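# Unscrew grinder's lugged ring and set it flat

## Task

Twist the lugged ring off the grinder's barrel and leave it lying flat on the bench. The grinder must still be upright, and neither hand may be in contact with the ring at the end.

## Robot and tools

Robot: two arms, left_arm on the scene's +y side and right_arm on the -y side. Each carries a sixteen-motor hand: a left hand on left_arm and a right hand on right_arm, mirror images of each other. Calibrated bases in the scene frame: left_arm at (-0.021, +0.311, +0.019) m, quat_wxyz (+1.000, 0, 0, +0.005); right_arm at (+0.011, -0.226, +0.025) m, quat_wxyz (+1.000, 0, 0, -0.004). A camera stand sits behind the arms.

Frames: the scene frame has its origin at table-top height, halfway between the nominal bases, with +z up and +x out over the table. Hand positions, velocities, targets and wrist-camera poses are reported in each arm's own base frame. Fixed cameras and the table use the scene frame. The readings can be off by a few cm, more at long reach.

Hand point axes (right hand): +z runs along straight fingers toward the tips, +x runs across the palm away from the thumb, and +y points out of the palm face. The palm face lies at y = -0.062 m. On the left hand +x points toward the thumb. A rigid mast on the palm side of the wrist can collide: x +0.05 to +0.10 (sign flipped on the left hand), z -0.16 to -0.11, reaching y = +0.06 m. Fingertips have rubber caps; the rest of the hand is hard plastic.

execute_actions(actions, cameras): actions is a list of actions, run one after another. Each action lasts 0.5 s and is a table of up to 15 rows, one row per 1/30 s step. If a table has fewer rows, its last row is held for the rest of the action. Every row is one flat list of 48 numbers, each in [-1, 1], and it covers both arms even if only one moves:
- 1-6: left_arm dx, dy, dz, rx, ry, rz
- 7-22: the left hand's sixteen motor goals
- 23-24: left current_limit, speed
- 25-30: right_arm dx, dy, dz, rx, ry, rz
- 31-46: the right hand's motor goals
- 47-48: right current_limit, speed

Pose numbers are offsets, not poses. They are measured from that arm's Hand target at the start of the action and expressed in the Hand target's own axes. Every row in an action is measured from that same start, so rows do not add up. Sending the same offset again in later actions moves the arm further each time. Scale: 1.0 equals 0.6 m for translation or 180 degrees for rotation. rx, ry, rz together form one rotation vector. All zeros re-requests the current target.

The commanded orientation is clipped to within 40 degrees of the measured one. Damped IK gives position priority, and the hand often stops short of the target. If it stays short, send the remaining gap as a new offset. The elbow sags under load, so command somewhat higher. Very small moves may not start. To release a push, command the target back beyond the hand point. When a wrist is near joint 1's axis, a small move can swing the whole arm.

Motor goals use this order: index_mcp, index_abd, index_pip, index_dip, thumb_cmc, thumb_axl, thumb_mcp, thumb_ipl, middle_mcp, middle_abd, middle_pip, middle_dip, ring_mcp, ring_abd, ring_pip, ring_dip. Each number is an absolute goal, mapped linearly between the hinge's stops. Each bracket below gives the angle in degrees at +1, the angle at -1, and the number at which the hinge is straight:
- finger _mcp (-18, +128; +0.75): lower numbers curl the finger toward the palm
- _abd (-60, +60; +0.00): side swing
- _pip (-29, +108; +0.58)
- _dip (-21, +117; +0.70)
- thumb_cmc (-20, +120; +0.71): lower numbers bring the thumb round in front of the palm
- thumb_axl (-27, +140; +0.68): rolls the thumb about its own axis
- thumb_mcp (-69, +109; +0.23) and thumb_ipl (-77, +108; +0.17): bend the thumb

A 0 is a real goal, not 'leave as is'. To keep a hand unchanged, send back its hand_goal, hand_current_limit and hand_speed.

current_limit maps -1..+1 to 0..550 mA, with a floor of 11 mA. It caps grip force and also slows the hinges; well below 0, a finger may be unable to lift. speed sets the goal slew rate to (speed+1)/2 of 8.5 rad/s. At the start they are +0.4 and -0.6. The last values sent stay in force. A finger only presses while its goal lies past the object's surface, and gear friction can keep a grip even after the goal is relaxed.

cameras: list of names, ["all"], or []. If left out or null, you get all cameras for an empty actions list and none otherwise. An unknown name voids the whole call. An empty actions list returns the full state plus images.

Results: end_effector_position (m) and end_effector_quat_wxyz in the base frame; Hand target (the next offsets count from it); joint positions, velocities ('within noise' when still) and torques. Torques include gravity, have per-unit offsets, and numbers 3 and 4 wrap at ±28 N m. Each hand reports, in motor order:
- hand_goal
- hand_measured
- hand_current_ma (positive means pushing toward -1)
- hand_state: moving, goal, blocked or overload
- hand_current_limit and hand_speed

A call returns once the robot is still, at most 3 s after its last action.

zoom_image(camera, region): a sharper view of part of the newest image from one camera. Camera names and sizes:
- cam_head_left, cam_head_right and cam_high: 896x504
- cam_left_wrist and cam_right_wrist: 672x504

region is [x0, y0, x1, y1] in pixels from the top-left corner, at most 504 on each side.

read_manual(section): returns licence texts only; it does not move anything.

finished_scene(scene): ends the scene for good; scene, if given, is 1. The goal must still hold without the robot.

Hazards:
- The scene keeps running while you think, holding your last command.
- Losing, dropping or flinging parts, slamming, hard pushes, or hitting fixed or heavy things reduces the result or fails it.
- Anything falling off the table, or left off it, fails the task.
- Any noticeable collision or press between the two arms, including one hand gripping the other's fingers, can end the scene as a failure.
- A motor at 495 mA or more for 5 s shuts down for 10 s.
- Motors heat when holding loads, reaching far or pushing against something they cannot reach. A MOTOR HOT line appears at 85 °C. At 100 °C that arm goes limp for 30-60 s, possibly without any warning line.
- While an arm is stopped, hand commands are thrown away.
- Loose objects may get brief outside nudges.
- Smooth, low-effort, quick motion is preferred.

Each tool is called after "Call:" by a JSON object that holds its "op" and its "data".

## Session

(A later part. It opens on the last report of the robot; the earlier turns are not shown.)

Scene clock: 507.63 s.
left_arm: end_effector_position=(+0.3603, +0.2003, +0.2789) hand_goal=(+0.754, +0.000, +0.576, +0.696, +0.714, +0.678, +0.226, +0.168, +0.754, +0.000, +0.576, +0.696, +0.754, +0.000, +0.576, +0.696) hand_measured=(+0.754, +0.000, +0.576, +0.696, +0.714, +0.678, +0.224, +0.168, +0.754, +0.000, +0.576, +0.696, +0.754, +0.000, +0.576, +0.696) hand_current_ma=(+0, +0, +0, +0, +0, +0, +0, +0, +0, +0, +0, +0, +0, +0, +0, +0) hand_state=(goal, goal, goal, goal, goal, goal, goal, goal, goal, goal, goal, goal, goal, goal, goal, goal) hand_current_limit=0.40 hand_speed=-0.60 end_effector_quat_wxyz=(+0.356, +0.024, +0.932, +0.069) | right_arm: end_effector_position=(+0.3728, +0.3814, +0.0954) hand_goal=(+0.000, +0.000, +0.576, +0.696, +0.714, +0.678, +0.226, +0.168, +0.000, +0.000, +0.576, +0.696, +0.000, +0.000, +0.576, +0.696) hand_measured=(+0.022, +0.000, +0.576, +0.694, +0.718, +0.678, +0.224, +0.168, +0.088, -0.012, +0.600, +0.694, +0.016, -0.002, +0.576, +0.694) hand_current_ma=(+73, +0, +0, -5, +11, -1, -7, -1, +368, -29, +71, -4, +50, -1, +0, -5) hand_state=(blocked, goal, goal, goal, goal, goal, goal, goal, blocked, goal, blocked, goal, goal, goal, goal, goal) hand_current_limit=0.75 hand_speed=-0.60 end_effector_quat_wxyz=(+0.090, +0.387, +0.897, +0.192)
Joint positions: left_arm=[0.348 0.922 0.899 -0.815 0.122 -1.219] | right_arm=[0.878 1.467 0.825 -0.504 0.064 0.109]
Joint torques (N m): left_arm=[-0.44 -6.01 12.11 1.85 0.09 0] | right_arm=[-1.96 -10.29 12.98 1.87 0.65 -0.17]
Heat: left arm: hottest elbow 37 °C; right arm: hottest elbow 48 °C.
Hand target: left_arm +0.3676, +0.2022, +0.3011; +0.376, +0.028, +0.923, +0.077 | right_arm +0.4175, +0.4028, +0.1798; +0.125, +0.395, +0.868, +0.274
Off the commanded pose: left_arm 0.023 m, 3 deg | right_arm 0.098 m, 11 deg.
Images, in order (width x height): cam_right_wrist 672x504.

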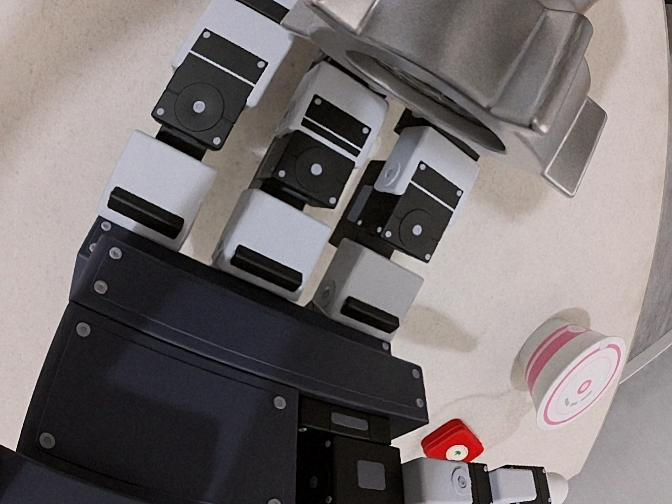

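Call:
{"op": "execute_actions", "data": {"actions": [[[0,0,0,0,0,0,0.754,0,0.576,0.696,0.714,0.678,0.226,0.168,0.754,0,0.576,0.696,0.754,0,0.576,0.696,0.4,-0.6, -0.025,0,0,0,0,0,0,0,0.576,0.696,0.714,0.678,0.226,0.168,0,0,0.576,0.696,0,0,0.576,0.696,0.75,-0.6]]], "cameras": ["cam_right_wrist"]}}

Call:
{"op": "zoom_image", "data": {"camera": "cam_right_wrist", "region": [200, 0, 540, 240]}}

Scene clock: 510.00 s.
left_arm: end_effector_position=(+0.3603, +0.2003, +0.2789) hand_goal=(+0.754, +0.000, +0.576, +0.696, +0.714, +0.678, +0.226, +0.168, +0.754, +0.000, +0.576, +0.696, +0.754, +0.000, +0.576, +0.696) hand_measured=(+0.754, +0.000, +0.576, +0.696, +0.714, +0.678, +0.224, +0.168, +0.754, +0.000, +0.576, +0.696, +0.754, +0.000, +0.576, +0.696) hand_current_ma=(+0, +0, +0, +0, +0, +0, +0, +0, +0, +0, +0, +0, +0, +0, +0, +0) hand_state=(goal, goal, goal, goal, goal, goal, goal, goal, goal, goal, goal, goal, goal, goal, goal, goal) hand_current_limit=0.40 hand_speed=-0.60 end_effector_quat_wxyz=(+0.356, +0.024, +0.932, +0.069) | right_arm: end_effector_position=(+0.3819, +0.3730, +0.0960) hand_goal=(+0.000, +0.000, +0.576, +0.696, +0.714, +0.678, +0.226, +0.168, +0.000, +0.000, +0.576, +0.696, +0.000, +0.000, +0.576, +0.696) hand_measured=(+0.022, +0.000, +0.576, +0.694, +0.718, +0.678, +0.224, +0.168, +0.092, -0.022, +0.600, +0.694, +0.016, -0.002, +0.576, +0.694) hand_current_ma=(+73, +0, +0, -5, +11, -1, -7, -1, +382, -53, +71, -4, +50, -1, +0, -5) hand_state=(blocked, goal, goal, goal, goal, goal, goal, goal, blocked, blocked, blocked, goal, goal, goal, goal, goal) hand_current_limit=0.75 hand_speed=-0.60 end_effector_quat_wxyz=(+0.088, +0.385, +0.898, +0.192)
Joint positions: left_arm=[0.348 0.922 0.899 -0.815 0.122 -1.219] | right_arm=[0.843 1.464 0.825 -0.507 0.044 0.072]
Joint torques (N m): left_arm=[-0.62 -6.42 12.19 1.83 0.11 0.03] | right_arm=[-1.9 -10.29 12.67 2.07 0.57 -0.1]
Heat: left arm: hottest elbow 37 °C; right arm: hottest elbow 48 °C.
Hand target: left_arm +0.3676, +0.2022, +0.3011; +0.376, +0.028, +0.923, +0.077 | right_arm +0.4274, +0.3915, +0.1798; +0.125, +0.395, +0.868, +0.274
Off the commanded pose: left_arm 0.023 m, 3 deg | right_arm 0.097 m, 11 deg.
Images, in order (width x height): cam_right_wrist 672x504.

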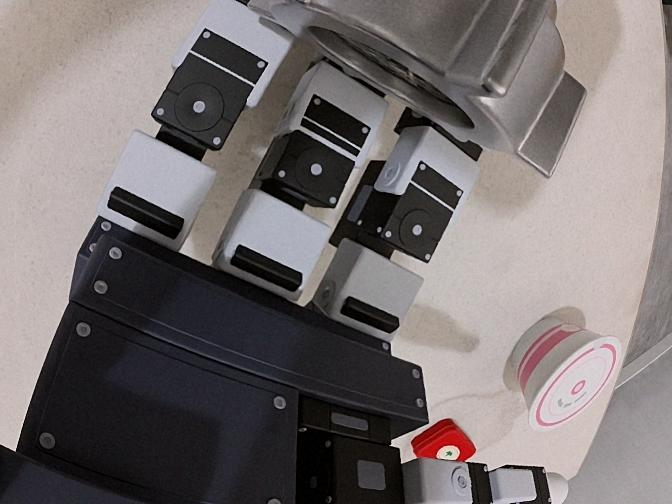

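Scaled by 1.482 from the camera's 672x504 image, which has a finer 960x720 frame.

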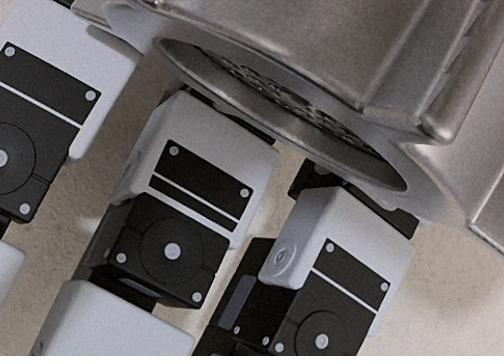

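Call:
{"op": "zoom_image", "data": {"camera": "cam_right_wrist", "region": [230, 0, 630, 220]}}

Call:
{"op": "execute_actions", "data": {"actions": []}}

Scaled by 1.260 from the camera's 672x504 image, which has a finer 960x720 frame.

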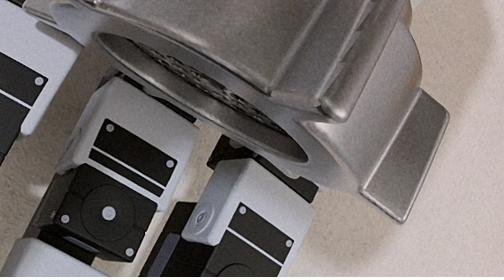

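Scene clock: 514.60 s.
left_arm: end_effector_position=(+0.3603, +0.2003, +0.2789) hand_goal=(+0.754, +0.000, +0.576, +0.696, +0.714, +0.678, +0.226, +0.168, +0.754, +0.000, +0.576, +0.696, +0.754, +0.000, +0.576, +0.696) hand_measured=(+0.754, +0.000, +0.576, +0.696, +0.714, +0.678, +0.224, +0.168, +0.754, +0.000, +0.576, +0.696, +0.754, +0.000, +0.576, +0.696) hand_current_ma=(+0, +0, +0, +0, +0, +0, +0, +0, +0, +0, +0, +0, +0, +0, +0, +0) hand_state=(goal, goal, goal, goal, goal, goal, goal, goal, goal, goal, goal, goal, goal, goal, goal, goal) hand_current_limit=0.40 hand_speed=-0.60 end_effector_quat_wxyz=(+0.356, +0.024, +0.932, +0.069) | right_arm: end_effector_position=(+0.3819, +0.3730, +0.0960) hand_goal=(+0.000, +0.000, +0.576, +0.696, +0.714, +0.678, +0.226, +0.168, +0.000, +0.000, +0.576, +0.696, +0.000, +0.000, +0.576, +0.696) hand_measured=(+0.022, +0.000, +0.576, +0.694, +0.718, +0.678, +0.224, +0.168, +0.092, -0.022, +0.600, +0.694, +0.016, -0.002, +0.576, +0.694) hand_current_ma=(+73, +0, +0, -5, +11, -1, -7, -1, +382, -53, +71, -4, +50, -1, +0, -5) hand_state=(blocked, goal, goal, goal, goal, goal, goal, goal, blocked, blocked, blocked, goal, goal, goal, goal, goal) hand_current_limit=0.75 hand_speed=-0.60 end_effector_quat_wxyz=(+0.088, +0.385, +0.898, +0.192)
Joint positions: left_arm=[0.348 0.922 0.899 -0.815 0.122 -1.219] | right_arm=[0.843 1.464 0.825 -0.507 0.044 0.072]
Joint velocities: within noise
Joint torques (N m): left_arm=[-0.21 -6.48 12.15 1.89 0.09 0.01] | right_arm=[-1.96 -10.23 12.74 2.1 0.58 -0.09]
Heat: left arm: hottest elbow 37 °C; right arm: hottest elbow 48 °C.
Hand target: left_arm +0.3676, +0.2022, +0.3011; +0.376, +0.028, +0.923, +0.077 | right_arm +0.4274, +0.3915, +0.1798; +0.125, +0.395, +0.868, +0.274
Off the commanded pose: left_arm 0.023 m, 3 deg | right_arm 0.097 m, 11 deg.

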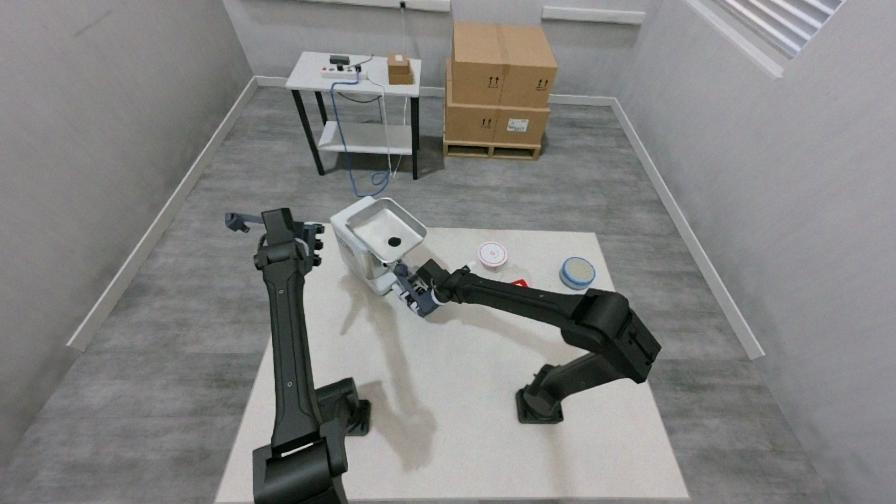

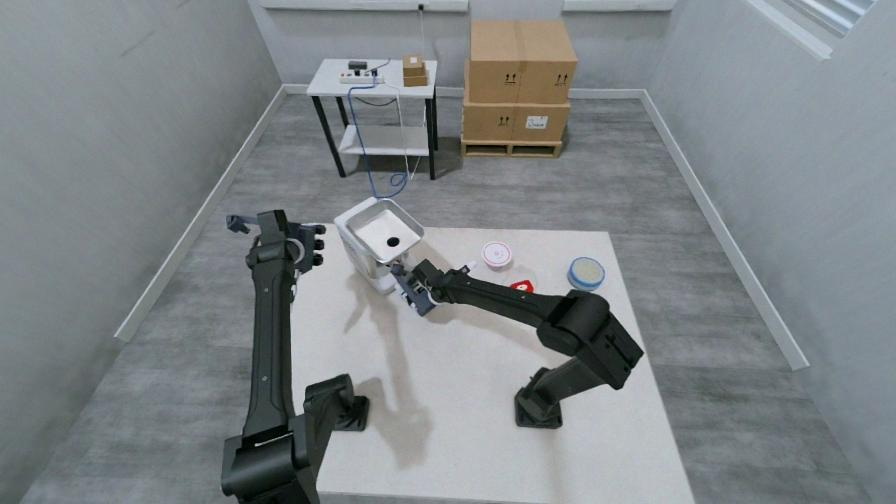

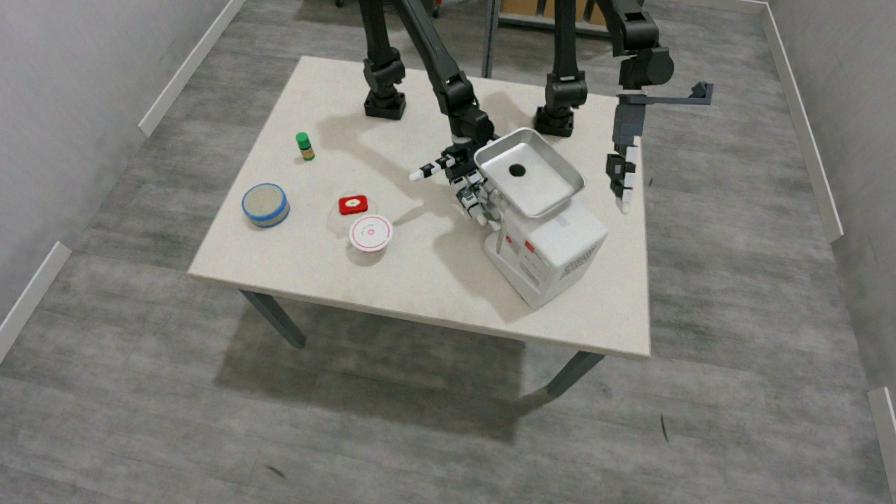

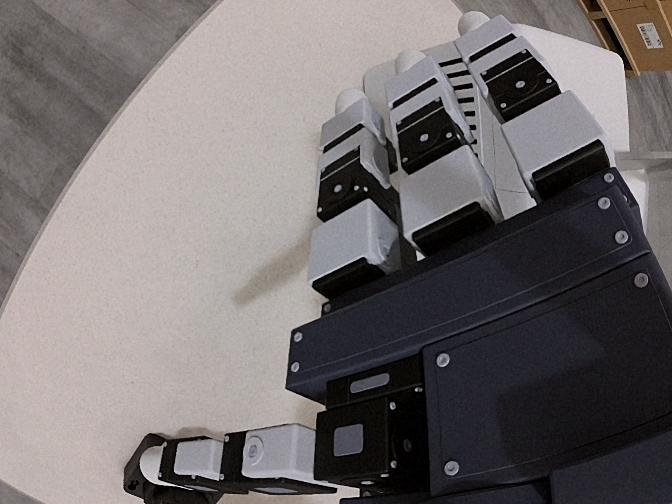

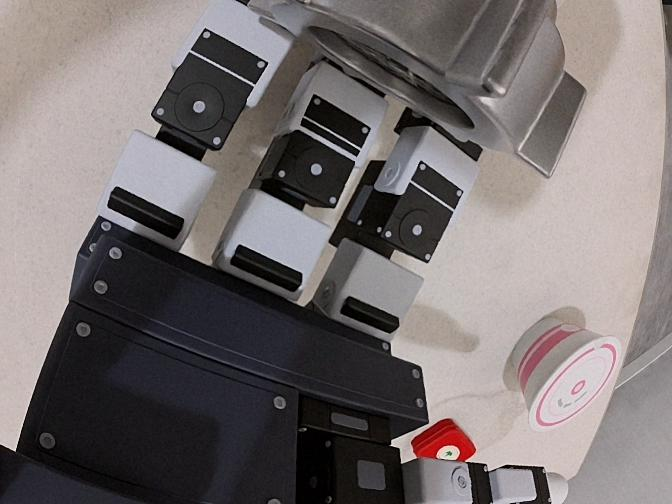

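Call:
{"op": "execute_actions", "data": {"actions": [[[0,0,0,0,0,0,0.754,0,0.576,0.696,0.714,0.678,0.226,0.168,0.754,0,0.576,0.696,0.754,0,0.576,0.696,0.4,-0.6, 0,-0.097,-0.0068,0,0,0,0,0,0.576,0.696,0.714,0.678,0.226,0.168,0,0,0.576,0.696,0,0,0.576,0.696,0.75,-0.6]],
[[0,0,0,0,0,0,0.754,0,0.576,0.696,0.714,0.678,0.226,0.168,0.754,0,0.576,0.696,0.754,0,0.576,0.696,0.4,-0.6, 0,-0.0683,-0.0478,0,0,0,0,0,0.576,0.696,0.714,0.678,0.226,0.168,0,0,0.576,0.696,0,0,0.576,0.696,0.75,-0.6]],
[[0,0,0,0,0,0,0.754,0,0.576,0.696,0.714,0.678,0.226,0.168,0.754,0,0.576,0.696,0.754,0,0.576,0.696,0.4,-0.6, 0,-0.0683,-0.0478,0,0,0,0,0,0.576,0.696,0.714,0.678,0.226,0.168,0,0,0.576,0.696,0,0,0.576,0.696,0.75,-0.6]]], "cameras": ["cam_right_wrist","cam_head_left"]}}

Scene clock: 538.47 s.
left_arm: end_effector_position=(+0.3603, +0.2003, +0.2789) hand_goal=(+0.754, +0.000, +0.576, +0.696, +0.714, +0.678, +0.226, +0.168, +0.754, +0.000, +0.576, +0.696, +0.754, +0.000, +0.576, +0.696) hand_measured=(+0.754, +0.000, +0.576, +0.696, +0.714, +0.678, +0.224, +0.168, +0.754, +0.000, +0.576, +0.696, +0.754, +0.000, +0.576, +0.696) hand_current_ma=(+0, +0, +0, +0, +0, +0, +0, +0, +0, +0, +0, +0, +0, +0, +0, +0) hand_state=(goal, goal, goal, goal, goal, goal, goal, goal, goal, goal, goal, goal, goal, goal, goal, goal) hand_current_limit=0.40 hand_speed=-0.60 end_effector_quat_wxyz=(+0.356, +0.024, +0.932, +0.069) | right_arm: end_effector_position=(+0.3155, +0.2910, +0.1401) hand_goal=(+0.000, +0.000, +0.576, +0.696, +0.714, +0.678, +0.226, +0.168, +0.000, +0.000, +0.576, +0.696, +0.000, +0.000, +0.576, +0.696) hand_measured=(+0.022, +0.000, +0.576, +0.694, +0.720, +0.678, +0.224, +0.168, +0.022, +0.004, +0.584, +0.700, +0.020, -0.004, +0.584, +0.700) hand_current_ma=(+71, +0, +0, -5, +12, -1, -7, -1, +70, +5, +17, +7, +62, -6, +20, +8) hand_state=(blocked, goal, goal, goal, goal, goal, goal, goal, blocked, goal, goal, goal, goal, goal, goal, goal) hand_current_limit=0.75 hand_speed=-0.60 end_effector_quat_wxyz=(+0.122, +0.394, +0.872, +0.265)
Joint positions: left_arm=[0.348 0.922 0.899 -0.815 0.122 -1.219] | right_arm=[0.85 1.056 0.519 -0.446 0.076 0.106]
Joint torques (N m): left_arm=[-0.91 -5.95 12.08 1.8 0.09 0.07] | right_arm=[1.03 -2.78 7.46 0.81 0.38 0.05]
Heat: left arm: hottest elbow 38 °C; right arm: hottest elbow 48 °C.
Hand target: left_arm +0.3676, +0.2022, +0.3011; +0.376, +0.028, +0.923, +0.077 | right_arm +0.3142, +0.2930, +0.1495; +0.125, +0.395, +0.868, +0.274
Off the commanded pose: left_arm 0.023 m, 3 deg | right_arm 0.010 m, 1 deg.
Images, in order (width x height): cam_head_left 896x504, cam_right_wrist 672x504.

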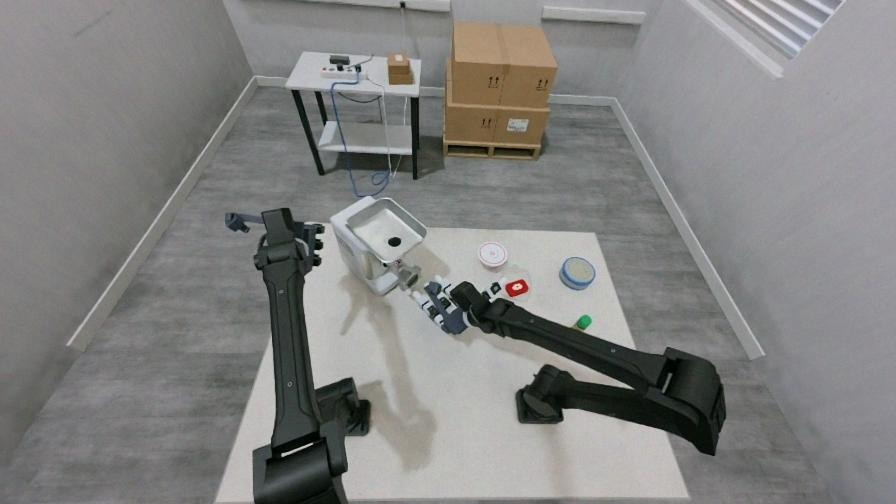

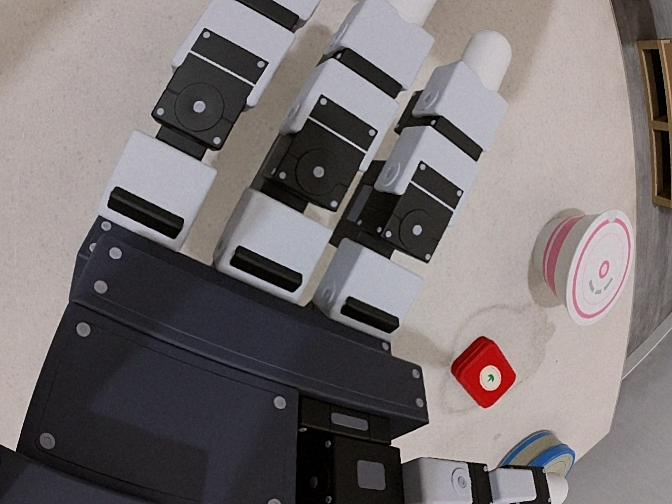

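Call:
{"op": "execute_actions", "data": {"actions": [[[0,0,0,0,0,0,0.754,0,0.576,0.696,0.714,0.678,0.226,0.168,0.754,0,0.576,0.696,0.754,0,0.576,0.696,0.4,-0.6, 0.0048,0.0057,-0.0137,-0.0397,0.0397,0.0763,0.3,0,0.576,0.696,0.714,0.678,0.5,0.4,-0.4,0,0.1,0.5,-0.4,0,0.1,0.5,0.75,-0.6]],
[[0,0,0,0,0,0,0.754,0,0.576,0.696,0.714,0.678,0.226,0.168,0.754,0,0.576,0.696,0.754,0,0.576,0.696,0.4,-0.6, 0.0078,0.0057,-0.0122,-0.0397,0.0397,0.0763,0.754,0,0.576,0.696,0.714,0.678,0.9,0.9,-0.7,0,-0.4,0.4,-0.7,0,-0.4,0.4,0.75,-0.6]],
[[0,0,0,0,0,0,0.754,0,0.576,0.696,0.714,0.678,0.226,0.168,0.754,0,0.576,0.696,0.754,0,0.576,0.696,0.4,-0.6, 0.0107,0.005,-0.0103,-0.0397,0.0397,0.0763,0.754,0,0.576,0.696,0.714,0.678,0.9,0.9,-0.7,0,-0.445,0.406,-0.7,0,-0.445,0.406,0.75,-0.6]],
[[0,0,0,0,0,0,0.754,0,0.576,0.696,0.714,0.678,0.226,0.168,0.754,0,0.576,0.696,0.754,0,0.576,0.696,0.4,-0.6, 0.0127,0.0033,-0.0085,-0.0397,0.0397,0.0763,0.754,0,0.576,0.696,0.714,0.678,0.9,0.9,-0.7,0,-0.445,0.406,-0.7,0,-0.445,0.406,0.75,-0.6]],
[[0,0,0,0,0,0,0.754,0,0.576,0.696,0.714,0.678,0.226,0.168,0.754,0,0.576,0.696,0.754,0,0.576,0.696,0.4,-0.6, 0.0142,0.001,-0.0065,-0.0397,0.0397,0.0763,0.754,0,0.576,0.696,0.714,0.678,0.9,0.9,-0.7,0,-0.445,0.406,-0.7,0,-0.445,0.406,0.75,-0.6]],
[[0,0,0,0,0,0,0.754,0,0.576,0.696,0.714,0.678,0.226,0.168,0.754,0,0.576,0.696,0.754,0,0.576,0.696,0.4,-0.6, 0.0148,-0.0018,-0.0048,-0.0397,0.0397,0.0763,0.754,0,0.576,0.696,0.714,0.678,0.9,0.9,-0.7,0,-0.445,0.406,-0.7,0,-0.445,0.406,0.75,-0.6]]], "cameras": ["cam_right_wrist","cam_head_left","cam_high"]}}

Call:
{"op": "zoom_image", "data": {"camera": "cam_head_left", "region": [380, 240, 450, 310]}}

Scene clock: 544.80 s.
left_arm: end_effector_position=(+0.3603, +0.2003, +0.2789) hand_goal=(+0.754, +0.000, +0.576, +0.696, +0.714, +0.678, +0.226, +0.168, +0.754, +0.000, +0.576, +0.696, +0.754, +0.000, +0.576, +0.696) hand_measured=(+0.754, +0.000, +0.576, +0.696, +0.714, +0.678, +0.224, +0.168, +0.754, +0.000, +0.576, +0.696, +0.754, +0.000, +0.576, +0.696) hand_current_ma=(+0, +0, +0, +0, +0, +0, +0, +0, +0, +0, +0, +0, +0, +0, +0, +0) hand_state=(goal, goal, goal, goal, goal, goal, goal, goal, goal, goal, goal, goal, goal, goal, goal, goal) hand_current_limit=0.40 hand_speed=-0.60 end_effector_quat_wxyz=(+0.356, +0.024, +0.932, +0.069) | right_arm: end_effector_position=(+0.2930, +0.2867, +0.1855) hand_goal=(+0.754, +0.000, +0.576, +0.696, +0.714, +0.678, +0.900, +0.900, -0.700, +0.000, -0.444, +0.406, -0.700, +0.000, -0.444, +0.406) hand_measured=(+0.756, +0.012, +0.578, +0.698, +0.716, +0.678, +0.894, +0.898, -0.696, +0.002, -0.442, +0.404, -0.698, +0.000, -0.442, +0.404) hand_current_ma=(+5, +27, +5, +6, +4, -1, -17, -7, +7, +5, +2, -5, +6, +0, +3, -5) hand_state=(goal, goal, goal, goal, goal, goal, goal, goal, goal, goal, goal, goal, goal, goal, goal, goal) hand_current_limit=0.75 hand_speed=-0.60 end_effector_quat_wxyz=(-0.228, +0.675, +0.264, +0.650)
Joint positions: left_arm=[0.348 0.922 0.899 -0.815 0.122 -1.219] | right_arm=[1.154 1.17 0.317 0.798 0.443 1.559]
Joint torques (N m): left_arm=[-0.15 -6.24 11.95 1.59 0.12 0.11] | right_arm=[0.67 -1.14 8.03 2.25 0.21 -0.1]
Heat: left arm: hottest elbow 38 °C; right arm: hottest elbow 47 °C.
Hand target: left_arm +0.3676, +0.2022, +0.3011; +0.376, +0.028, +0.923, +0.077 | right_arm +0.2938, +0.2984, +0.2016; -0.248, +0.662, +0.248, +0.663
Off the commanded pose: left_arm 0.023 m, 3 deg | right_arm 0.020 m, 4 deg.
Images, in order (width x height): cam_head_left 896x504, cam_high 896x504, cam_right_wrist 672x504.

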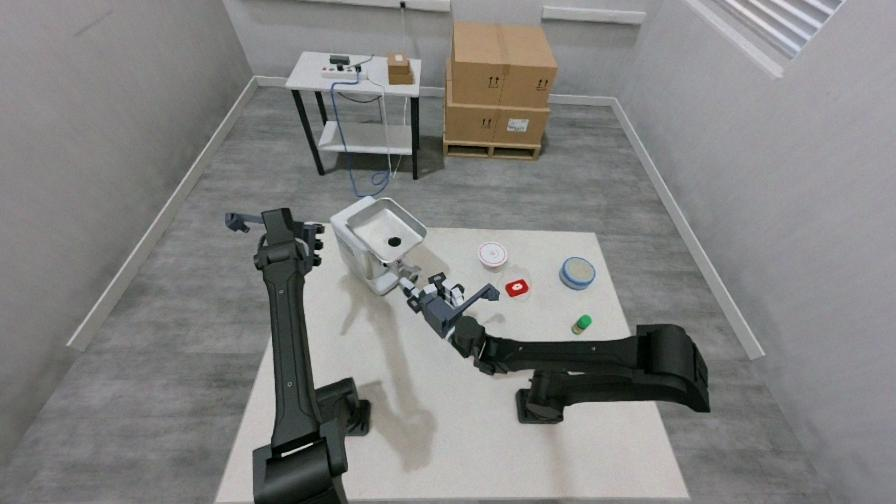

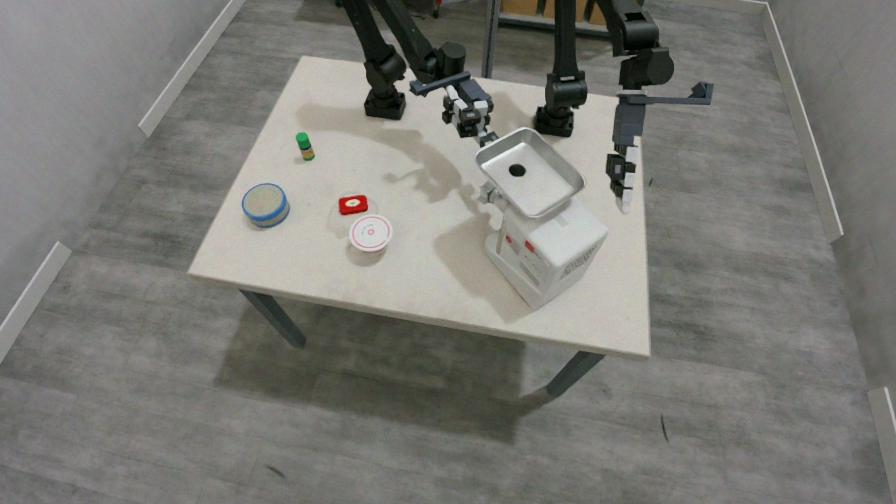

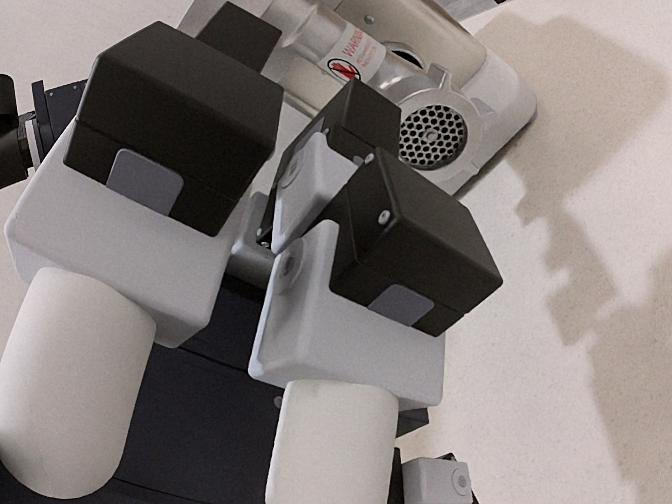

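Scaled by 7.200.

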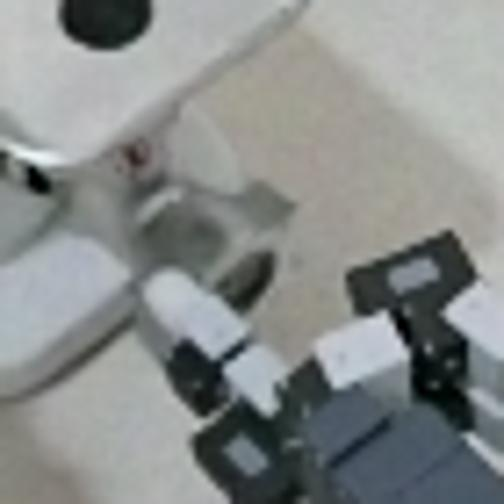

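Call:
{"op": "zoom_image", "data": {"camera": "cam_right_wrist", "region": [360, 40, 540, 220]}}

Scaled by 2.800 from the camera's 672x504 image, which has a finer 960x720 frame.

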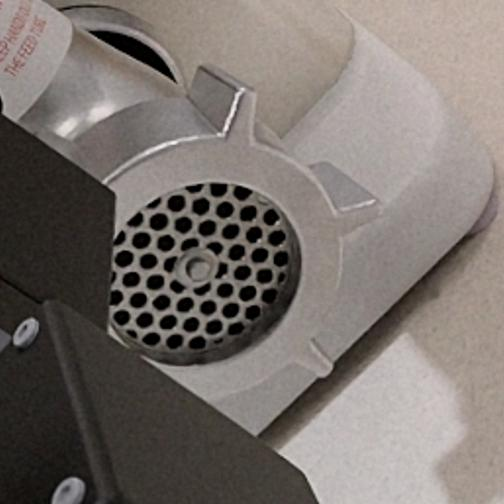

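Call:
{"op": "execute_actions", "data": {"actions": [[[0,0,0,0,0,0,0.754,0,0.576,0.696,0.714,0.678,0.226,0.168,0.754,0,0.576,0.696,0.754,0,0.576,0.696,0.4,-0.6, 0.02,-0.0133,0.05,0,0,0,0.754,0,0.576,0.696,0.714,0.678,0.9,0.9,-0.7,0,-0.445,0.406,-0.7,0,-0.445,0.406,0.75,-0.6]],[[0,0,0,0,0,0,0.754,0,0.576,0.696,0.714,0.678,0.226,0.168,0.754,0,0.576,0.696,0.754,0,0.576,0.696,0.4,-0.6, 0.01,0,0.04,0,0,0,0.754,0,0.576,0.696,0.714,0.678,0.9,0.9,-0.7,0,-0.445,0.406,-0.7,0,-0.445,0.406,0.75,-0.6]]], "cameras": ["cam_right_wrist","cam_head_left","cam_high"]}}

Call:
{"op": "zoom_image", "data": {"camera": "cam_head_left", "region": [380, 240, 450, 310]}}

Call:
{"op": "zoom_image", "data": {"camera": "cam_high", "region": [440, 110, 560, 230]}}

Scene clock: 557.13 s.
left_arm: end_effector_position=(+0.3603, +0.2003, +0.2789) hand_goal=(+0.754, +0.000, +0.576, +0.696, +0.714, +0.678, +0.226, +0.168, +0.754, +0.000, +0.576, +0.696, +0.754, +0.000, +0.576, +0.696) hand_measured=(+0.754, +0.000, +0.576, +0.696, +0.714, +0.678, +0.224, +0.168, +0.754, +0.000, +0.576, +0.696, +0.754, +0.000, +0.576, +0.696) hand_current_ma=(+0, +0, +0, +0, +0, +0, +0, +0, +0, +0, +0, +0, +0, +0, +0, +0) hand_state=(goal, goal, goal, goal, goal, goal, goal, goal, goal, goal, goal, goal, goal, goal, goal, goal) hand_current_limit=0.40 hand_speed=-0.60 end_effector_quat_wxyz=(+0.356, +0.024, +0.932, +0.069) | right_arm: end_effector_position=(+0.3177, +0.3248, +0.1941) hand_goal=(+0.754, +0.000, +0.576, +0.696, +0.714, +0.678, +0.900, +0.900, -0.700, +0.000, -0.444, +0.406, -0.700, +0.000, -0.444, +0.406) hand_measured=(+0.756, +0.012, +0.578, +0.698, +0.716, +0.678, +0.894, +0.898, -0.698, +0.002, -0.442, +0.404, -0.698, +0.000, -0.442, +0.404) hand_current_ma=(+5, +26, +5, +6, +4, -1, -17, -7, +5, +5, +2, -5, +4, +0, +3, -5) hand_state=(goal, goal, goal, goal, goal, goal, goal, goal, goal, goal, goal, goal, goal, goal, goal, goal) hand_current_limit=0.75 hand_speed=-0.60 end_effector_quat_wxyz=(-0.233, +0.673, +0.268, +0.648)
Joint positions: left_arm=[0.348 0.922 0.899 -0.815 0.122 -1.219] | right_arm=[1.125 1.277 0.432 0.79 0.4 1.559]
Joint torques (N m): left_arm=[-0.79 -5.42 11.84 1.5 0.11 0.04] | right_arm=[-0.85 -2.67 10.45 1.17 -0.02 -0.11]
Heat: left arm: hottest elbow 38 °C; right arm: hottest elbow 46 °C.
Hand target: left_arm +0.3676, +0.2022, +0.3011; +0.376, +0.028, +0.923, +0.077 | right_arm +0.3293, +0.3398, +0.2197; -0.248, +0.662, +0.248, +0.663
Off the commanded pose: left_arm 0.023 m, 3 deg | right_arm 0.032 m, 4 deg.
Images, in order (width x height): cam_head_left 896x504, cam_high 896x504, cam_right_wrist 672x504.

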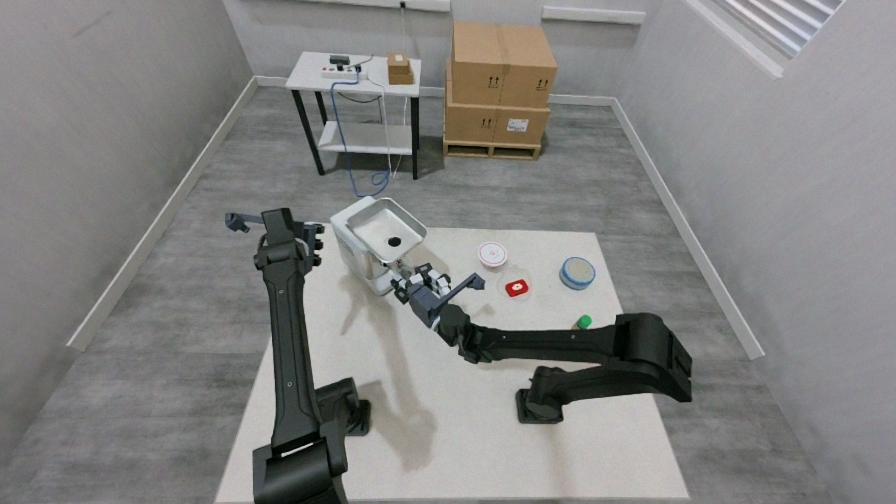

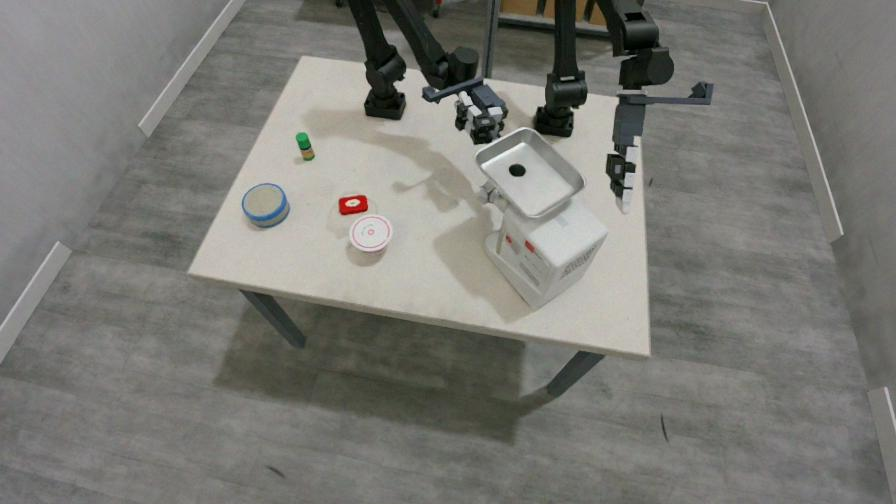

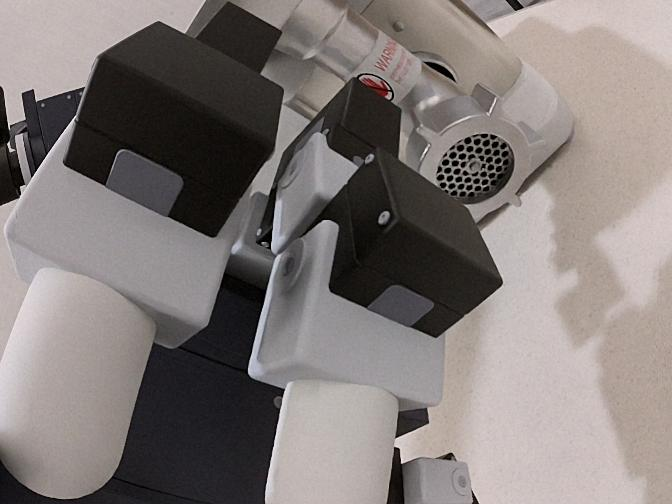

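Scaled by 7.200.

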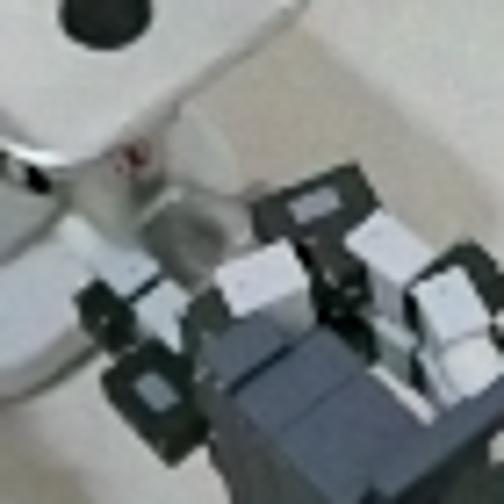

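Scaled by 4.200.

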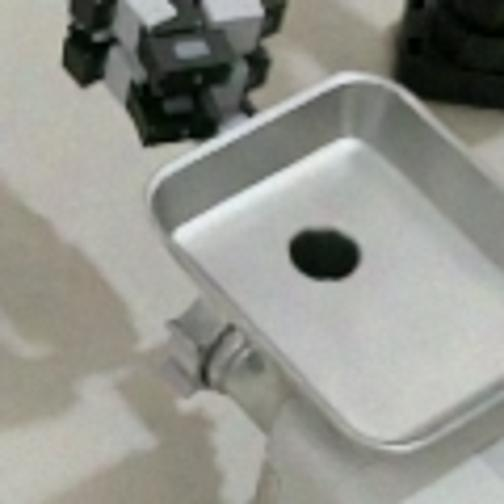

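Call:
{"op": "execute_actions", "data": {"actions": [[[0,0,0,0,0,0,0.754,0,0.576,0.696,0.714,0.678,0.226,0.168,0.754,0,0.576,0.696,0.754,0,0.576,0.696,0.4,-0.6, 0.005,0.005,0.05,0,0,0,0.754,0,0.576,0.696,0.714,0.678,0.9,0.9,-0.7,0,-0.445,0.406,-0.7,0,-0.445,0.406,0.75,-0.6]]], "cameras": ["cam_right_wrist","cam_head_left","cam_high"]}}

Call:
{"op": "zoom_image", "data": {"camera": "cam_head_left", "region": [380, 240, 450, 310]}}

Call:
{"op": "zoom_image", "data": {"camera": "cam_high", "region": [440, 110, 560, 230]}}

Call:
{"op": "zoom_image", "data": {"camera": "cam_right_wrist", "region": [380, 40, 600, 260]}}

Scene clock: 563.77 s.
left_arm: end_effector_position=(+0.3603, +0.2003, +0.2789) hand_goal=(+0.754, +0.000, +0.576, +0.696, +0.714, +0.678, +0.226, +0.168, +0.754, +0.000, +0.576, +0.696, +0.754, +0.000, +0.576, +0.696) hand_measured=(+0.754, +0.000, +0.576, +0.696, +0.714, +0.678, +0.224, +0.168, +0.754, +0.000, +0.576, +0.696, +0.754, +0.000, +0.576, +0.696) hand_current_ma=(+0, +0, +0, +0, +0, +0, +0, +0, +0, +0, +0, +0, +0, +0, +0, +0) hand_state=(goal, goal, goal, goal, goal, goal, goal, goal, goal, goal, goal, goal, goal, goal, goal, goal) hand_current_limit=0.40 hand_speed=-0.60 end_effector_quat_wxyz=(+0.356, +0.024, +0.932, +0.069) | right_arm: end_effector_position=(+0.3404, +0.3437, +0.1964) hand_goal=(+0.754, +0.000, +0.576, +0.696, +0.714, +0.678, +0.900, +0.900, -0.700, +0.000, -0.444, +0.406, -0.700, +0.000, -0.444, +0.406) hand_measured=(+0.756, +0.012, +0.578, +0.698, +0.716, +0.678, +0.894, +0.898, -0.698, +0.002, -0.442, +0.404, -0.698, +0.000, -0.442, +0.404) hand_current_ma=(+5, +26, +5, +6, +4, -1, -17, -7, +4, +5, +2, -5, +4, +0, +3, -5) hand_state=(goal, goal, goal, goal, goal, goal, goal, goal, goal, goal, goal, goal, goal, goal, goal, goal) hand_current_limit=0.75 hand_speed=-0.60 end_effector_quat_wxyz=(-0.235, +0.674, +0.269, +0.647)
Joint positions: left_arm=[0.348 0.922 0.899 -0.815 0.122 -1.219] | right_arm=[1.087 1.345 0.502 0.786 0.358 1.559]
Joint torques (N m): left_arm=[-0.91 -5.48 12.19 1.81 0.09 0.08] | right_arm=[-0.85 -3.49 10.55 1.21 -0.02 -0.11]
Heat: left arm: hottest elbow 38 °C; right arm: hottest elbow 46 °C.
Hand target: left_arm +0.3676, +0.2022, +0.3011; +0.376, +0.028, +0.923, +0.077 | right_arm +0.3539, +0.3573, +0.2227; -0.248, +0.662, +0.248, +0.663
Off the commanded pose: left_arm 0.023 m, 3 deg | right_arm 0.033 m, 4 deg.
Images, in order (width x height): cam_head_left 896x504, cam_high 896x504, cam_right_wrist 672x504.

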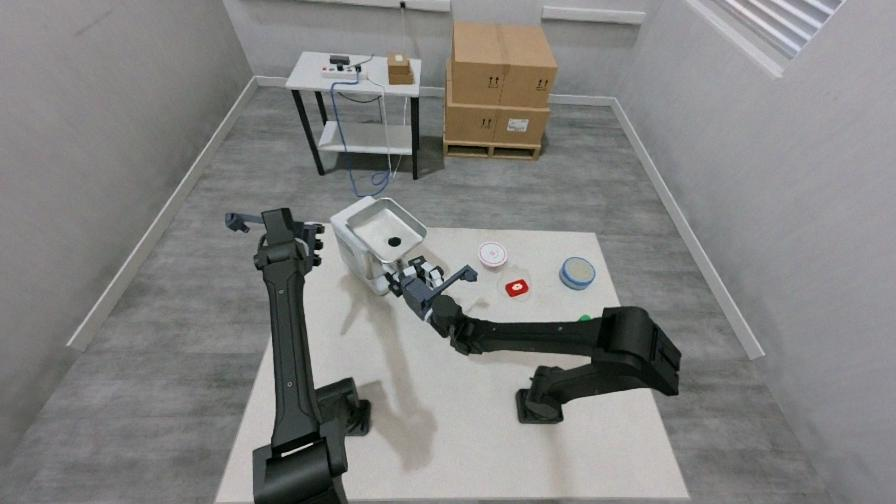

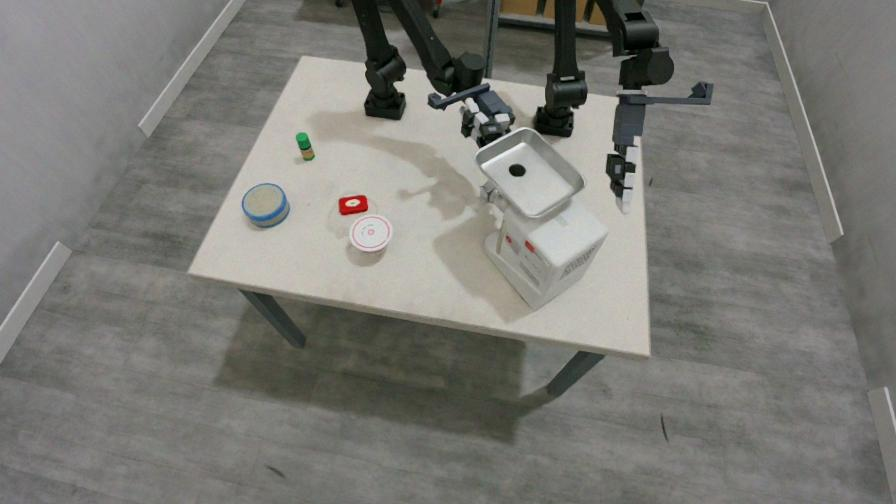

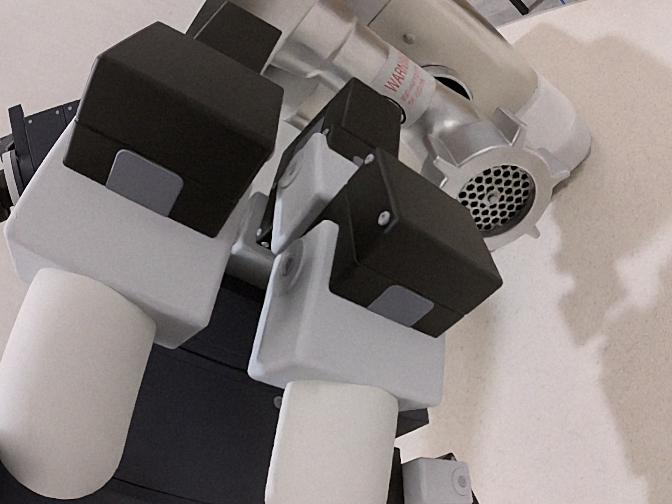

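Scaled by 7.200.

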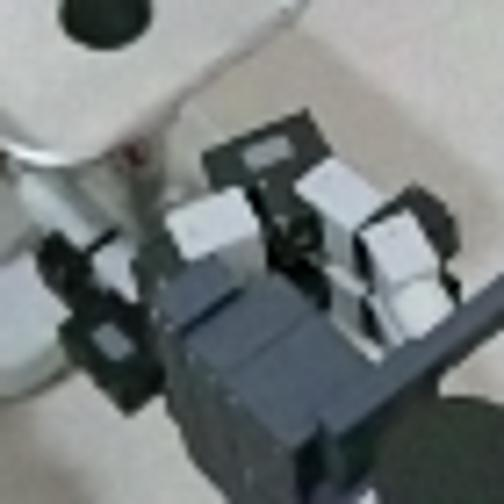

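Scaled by 4.200.

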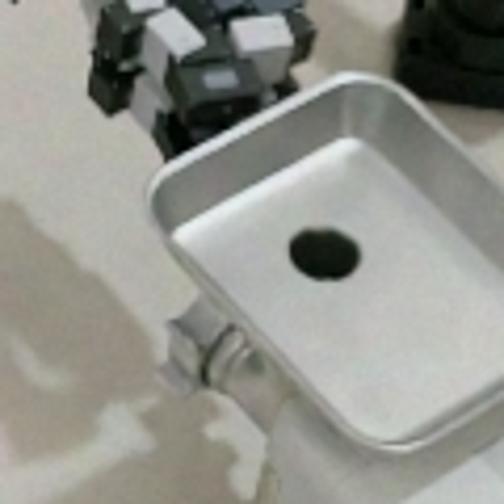

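Scaled by 2.291 from the camera's 672x504 image, which has a finer 960x720 frame.

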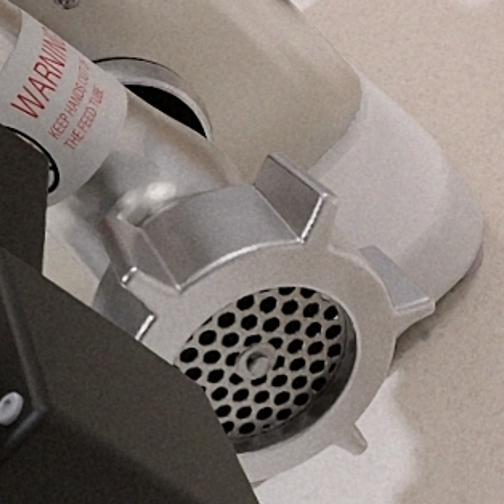

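Call:
{"op": "execute_actions", "data": {"actions": [[[0,0,0,0,0,0,0.754,0,0.576,0.696,0.714,0.678,0.226,0.168,0.754,0,0.576,0.696,0.754,0,0.576,0.696,0.4,-0.6, -0.05,0.007,0.015,0,0,0,0.754,0,0.576,0.696,0.714,0.678,0.9,0.9,-0.7,0,-0.445,0.406,-0.7,0,-0.445,0.406,0.75,-0.6]]], "cameras": ["cam_right_wrist","cam_head_left"]}}

Call:
{"op": "zoom_image", "data": {"camera": "cam_right_wrist", "region": [380, 40, 600, 260]}}

Scene clock: 570.67 s.
left_arm: end_effector_position=(+0.3603, +0.2003, +0.2789) hand_goal=(+0.754, +0.000, +0.576, +0.696, +0.714, +0.678, +0.226, +0.168, +0.754, +0.000, +0.576, +0.696, +0.754, +0.000, +0.576, +0.696) hand_measured=(+0.754, +0.000, +0.576, +0.696, +0.714, +0.678, +0.224, +0.168, +0.754, +0.000, +0.576, +0.696, +0.754, +0.000, +0.576, +0.696) hand_current_ma=(+0, +0, +0, +0, +0, +0, +0, +0, +0, +0, +0, +0, +0, +0, +0, +0) hand_state=(goal, goal, goal, goal, goal, goal, goal, goal, goal, goal, goal, goal, goal, goal, goal, goal) hand_current_limit=0.40 hand_speed=-0.60 end_effector_quat_wxyz=(+0.356, +0.024, +0.932, +0.069) | right_arm: end_effector_position=(+0.3470, +0.3527, +0.1646) hand_goal=(+0.754, +0.000, +0.576, +0.696, +0.714, +0.678, +0.900, +0.900, -0.700, +0.000, -0.444, +0.406, -0.700, +0.000, -0.444, +0.406) hand_measured=(+0.766, +0.002, +0.578, +0.698, +0.716, +0.678, +0.894, +0.898, -0.698, +0.002, -0.442, +0.404, -0.698, +0.000, -0.442, +0.404) hand_current_ma=(+31, +4, +4, +5, +3, -1, -17, -7, +4, +5, +2, -5, +4, +0, +3, -5) hand_state=(goal, goal, goal, goal, goal, goal, goal, goal, goal, goal, goal, goal, goal, goal, goal, goal) hand_current_limit=0.75 hand_speed=-0.60 end_effector_quat_wxyz=(-0.235, +0.679, +0.278, +0.638)
Joint positions: left_arm=[0.348 0.922 0.899 -0.815 0.122 -1.219] | right_arm=[1.076 1.455 0.504 0.87 0.334 1.562]
Joint torques (N m): left_arm=[-0.97 -6.53 12.18 1.91 0.12 0.08] | right_arm=[-1.2 -4.66 8.94 2.39 0.16 -0.13]
Heat: left arm: hottest elbow 38 °C; right arm: hottest elbow 46 °C.
Hand target: left_arm +0.3676, +0.2022, +0.3011; +0.376, +0.028, +0.923, +0.077 | right_arm +0.3635, +0.3600, +0.1927; -0.248, +0.662, +0.248, +0.663
Off the commanded pose: left_arm 0.023 m, 3 deg | right_arm 0.033 m, 5 deg.
Images, in order (width x height): cam_head_left 896x504, cam_right_wrist 672x504.

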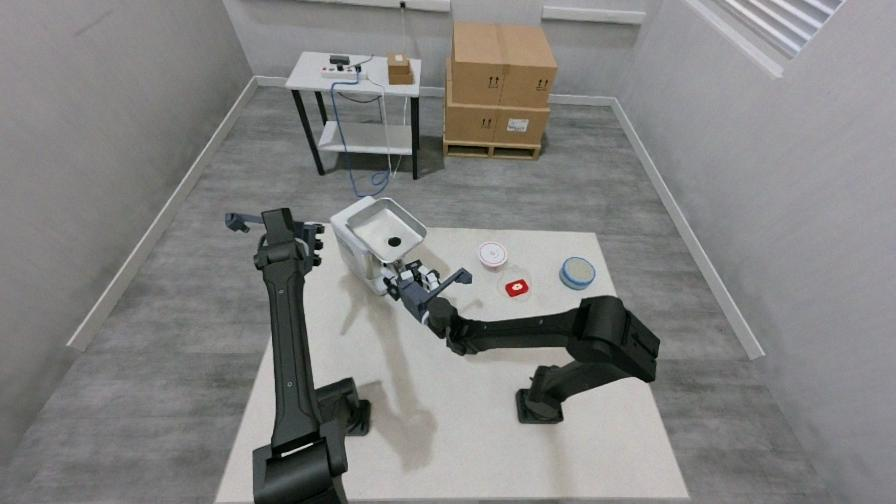

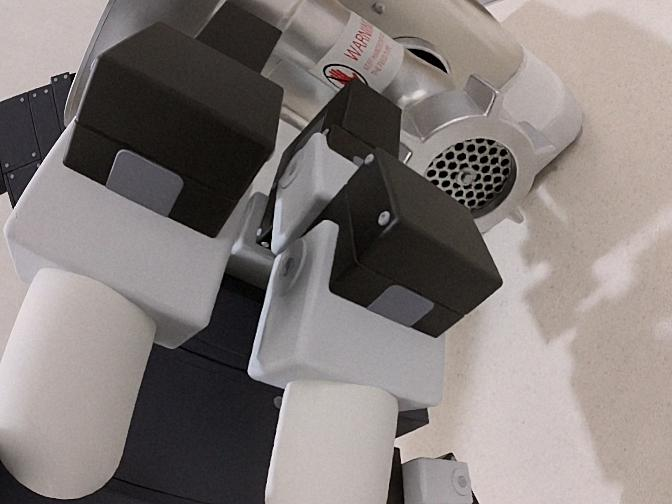

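Scaled by 2.291 from the camera's 672x504 image, which has a finer 960x720 frame.

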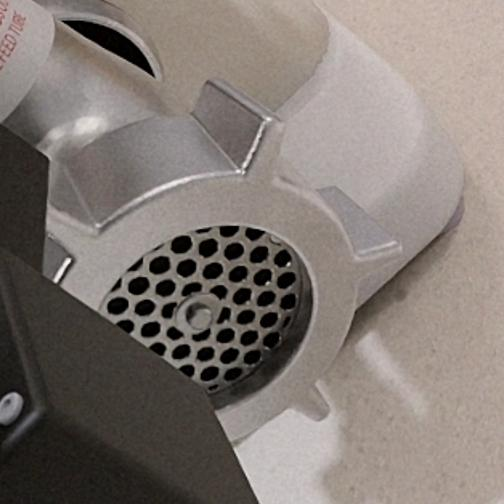

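Call:
{"op": "execute_actions", "data": {"actions": [[[0,0,0,0,0,0,0.754,0,0.576,0.696,0.714,0.678,0.226,0.168,0.754,0,0.576,0.696,0.754,0,0.576,0.696,0.4,-0.6, 0.06,-0.003,0,0,0,0,0.754,0,0.576,0.696,0.714,0.678,0.9,0.9,-0.7,0,-0.445,0.406,-0.7,0,-0.445,0.406,0.75,-0.6]],
[[0,0,0,0,0,0,0.754,0,0.576,0.696,0.714,0.678,0.226,0.168,0.754,0,0.576,0.696,0.754,0,0.576,0.696,0.4,-0.6, 0.01,0.02,0,0,0,0,0.754,0,0.576,0.696,0.714,0.678,0.9,0.9,-0.7,0,-0.445,0.406,-0.7,0,-0.445,0.406,0.75,-0.6]]], "cameras": ["cam_right_wrist"]}}

Scene clock: 575.57 s.
left_arm: end_effector_position=(+0.3603, +0.2003, +0.2789) hand_goal=(+0.754, +0.000, +0.576, +0.696, +0.714, +0.678, +0.226, +0.168, +0.754, +0.000, +0.576, +0.696, +0.754, +0.000, +0.576, +0.696) hand_measured=(+0.754, +0.000, +0.576, +0.696, +0.714, +0.678, +0.224, +0.168, +0.754, +0.000, +0.576, +0.696, +0.754, +0.000, +0.576, +0.696) hand_current_ma=(+0, +0, +0, +0, +0, +0, +0, +0, +0, +0, +0, +0, +0, +0, +0, +0) hand_state=(goal, goal, goal, goal, goal, goal, goal, goal, goal, goal, goal, goal, goal, goal, goal, goal) hand_current_limit=0.40 hand_speed=-0.60 end_effector_quat_wxyz=(+0.356, +0.024, +0.932, +0.069) | right_arm: end_effector_position=(+0.3576, +0.3438, +0.2002) hand_goal=(+0.754, +0.000, +0.576, +0.696, +0.714, +0.678, +0.900, +0.900, -0.700, +0.000, -0.444, +0.406, -0.700, +0.000, -0.444, +0.406) hand_measured=(+0.758, +0.004, +0.578, +0.698, +0.716, +0.678, +0.894, +0.898, -0.698, +0.002, -0.442, +0.404, -0.698, +0.000, -0.442, +0.404) hand_current_ma=(+8, +8, +5, +5, +3, -1, -17, -7, +4, +5, +2, -5, +4, +0, +3, -5) hand_state=(goal, goal, goal, goal, goal, goal, goal, goal, goal, goal, goal, goal, goal, goal, goal, goal) hand_current_limit=0.75 hand_speed=-0.60 end_effector_quat_wxyz=(-0.234, +0.679, +0.270, +0.642)
Joint positions: left_arm=[0.348 0.922 0.899 -0.815 0.122 -1.219] | right_arm=[1.041 1.346 0.533 0.743 0.311 1.563]
Joint torques (N m): left_arm=[-0.03 -5.71 12.14 2 0.12 0] | right_arm=[-0.79 -5.6 10.18 1.11 0.01 -0.14]
Heat: left arm: hottest elbow 38 °C; right arm: hottest elbow 47 °C.
Hand target: left_arm +0.3676, +0.2022, +0.3011; +0.376, +0.028, +0.923, +0.077 | right_arm +0.3702, +0.3523, +0.2347; -0.248, +0.662, +0.248, +0.663
Off the commanded pose: left_arm 0.023 m, 3 deg | right_arm 0.038 m, 4 deg.
Images, in order (width x height): cam_right_wrist 672x504.

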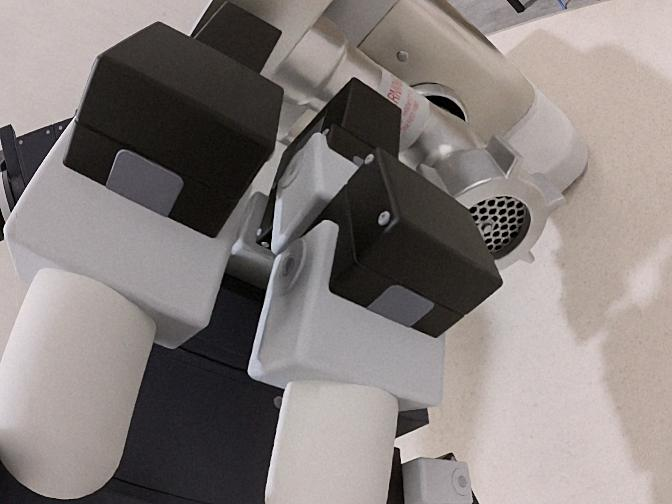

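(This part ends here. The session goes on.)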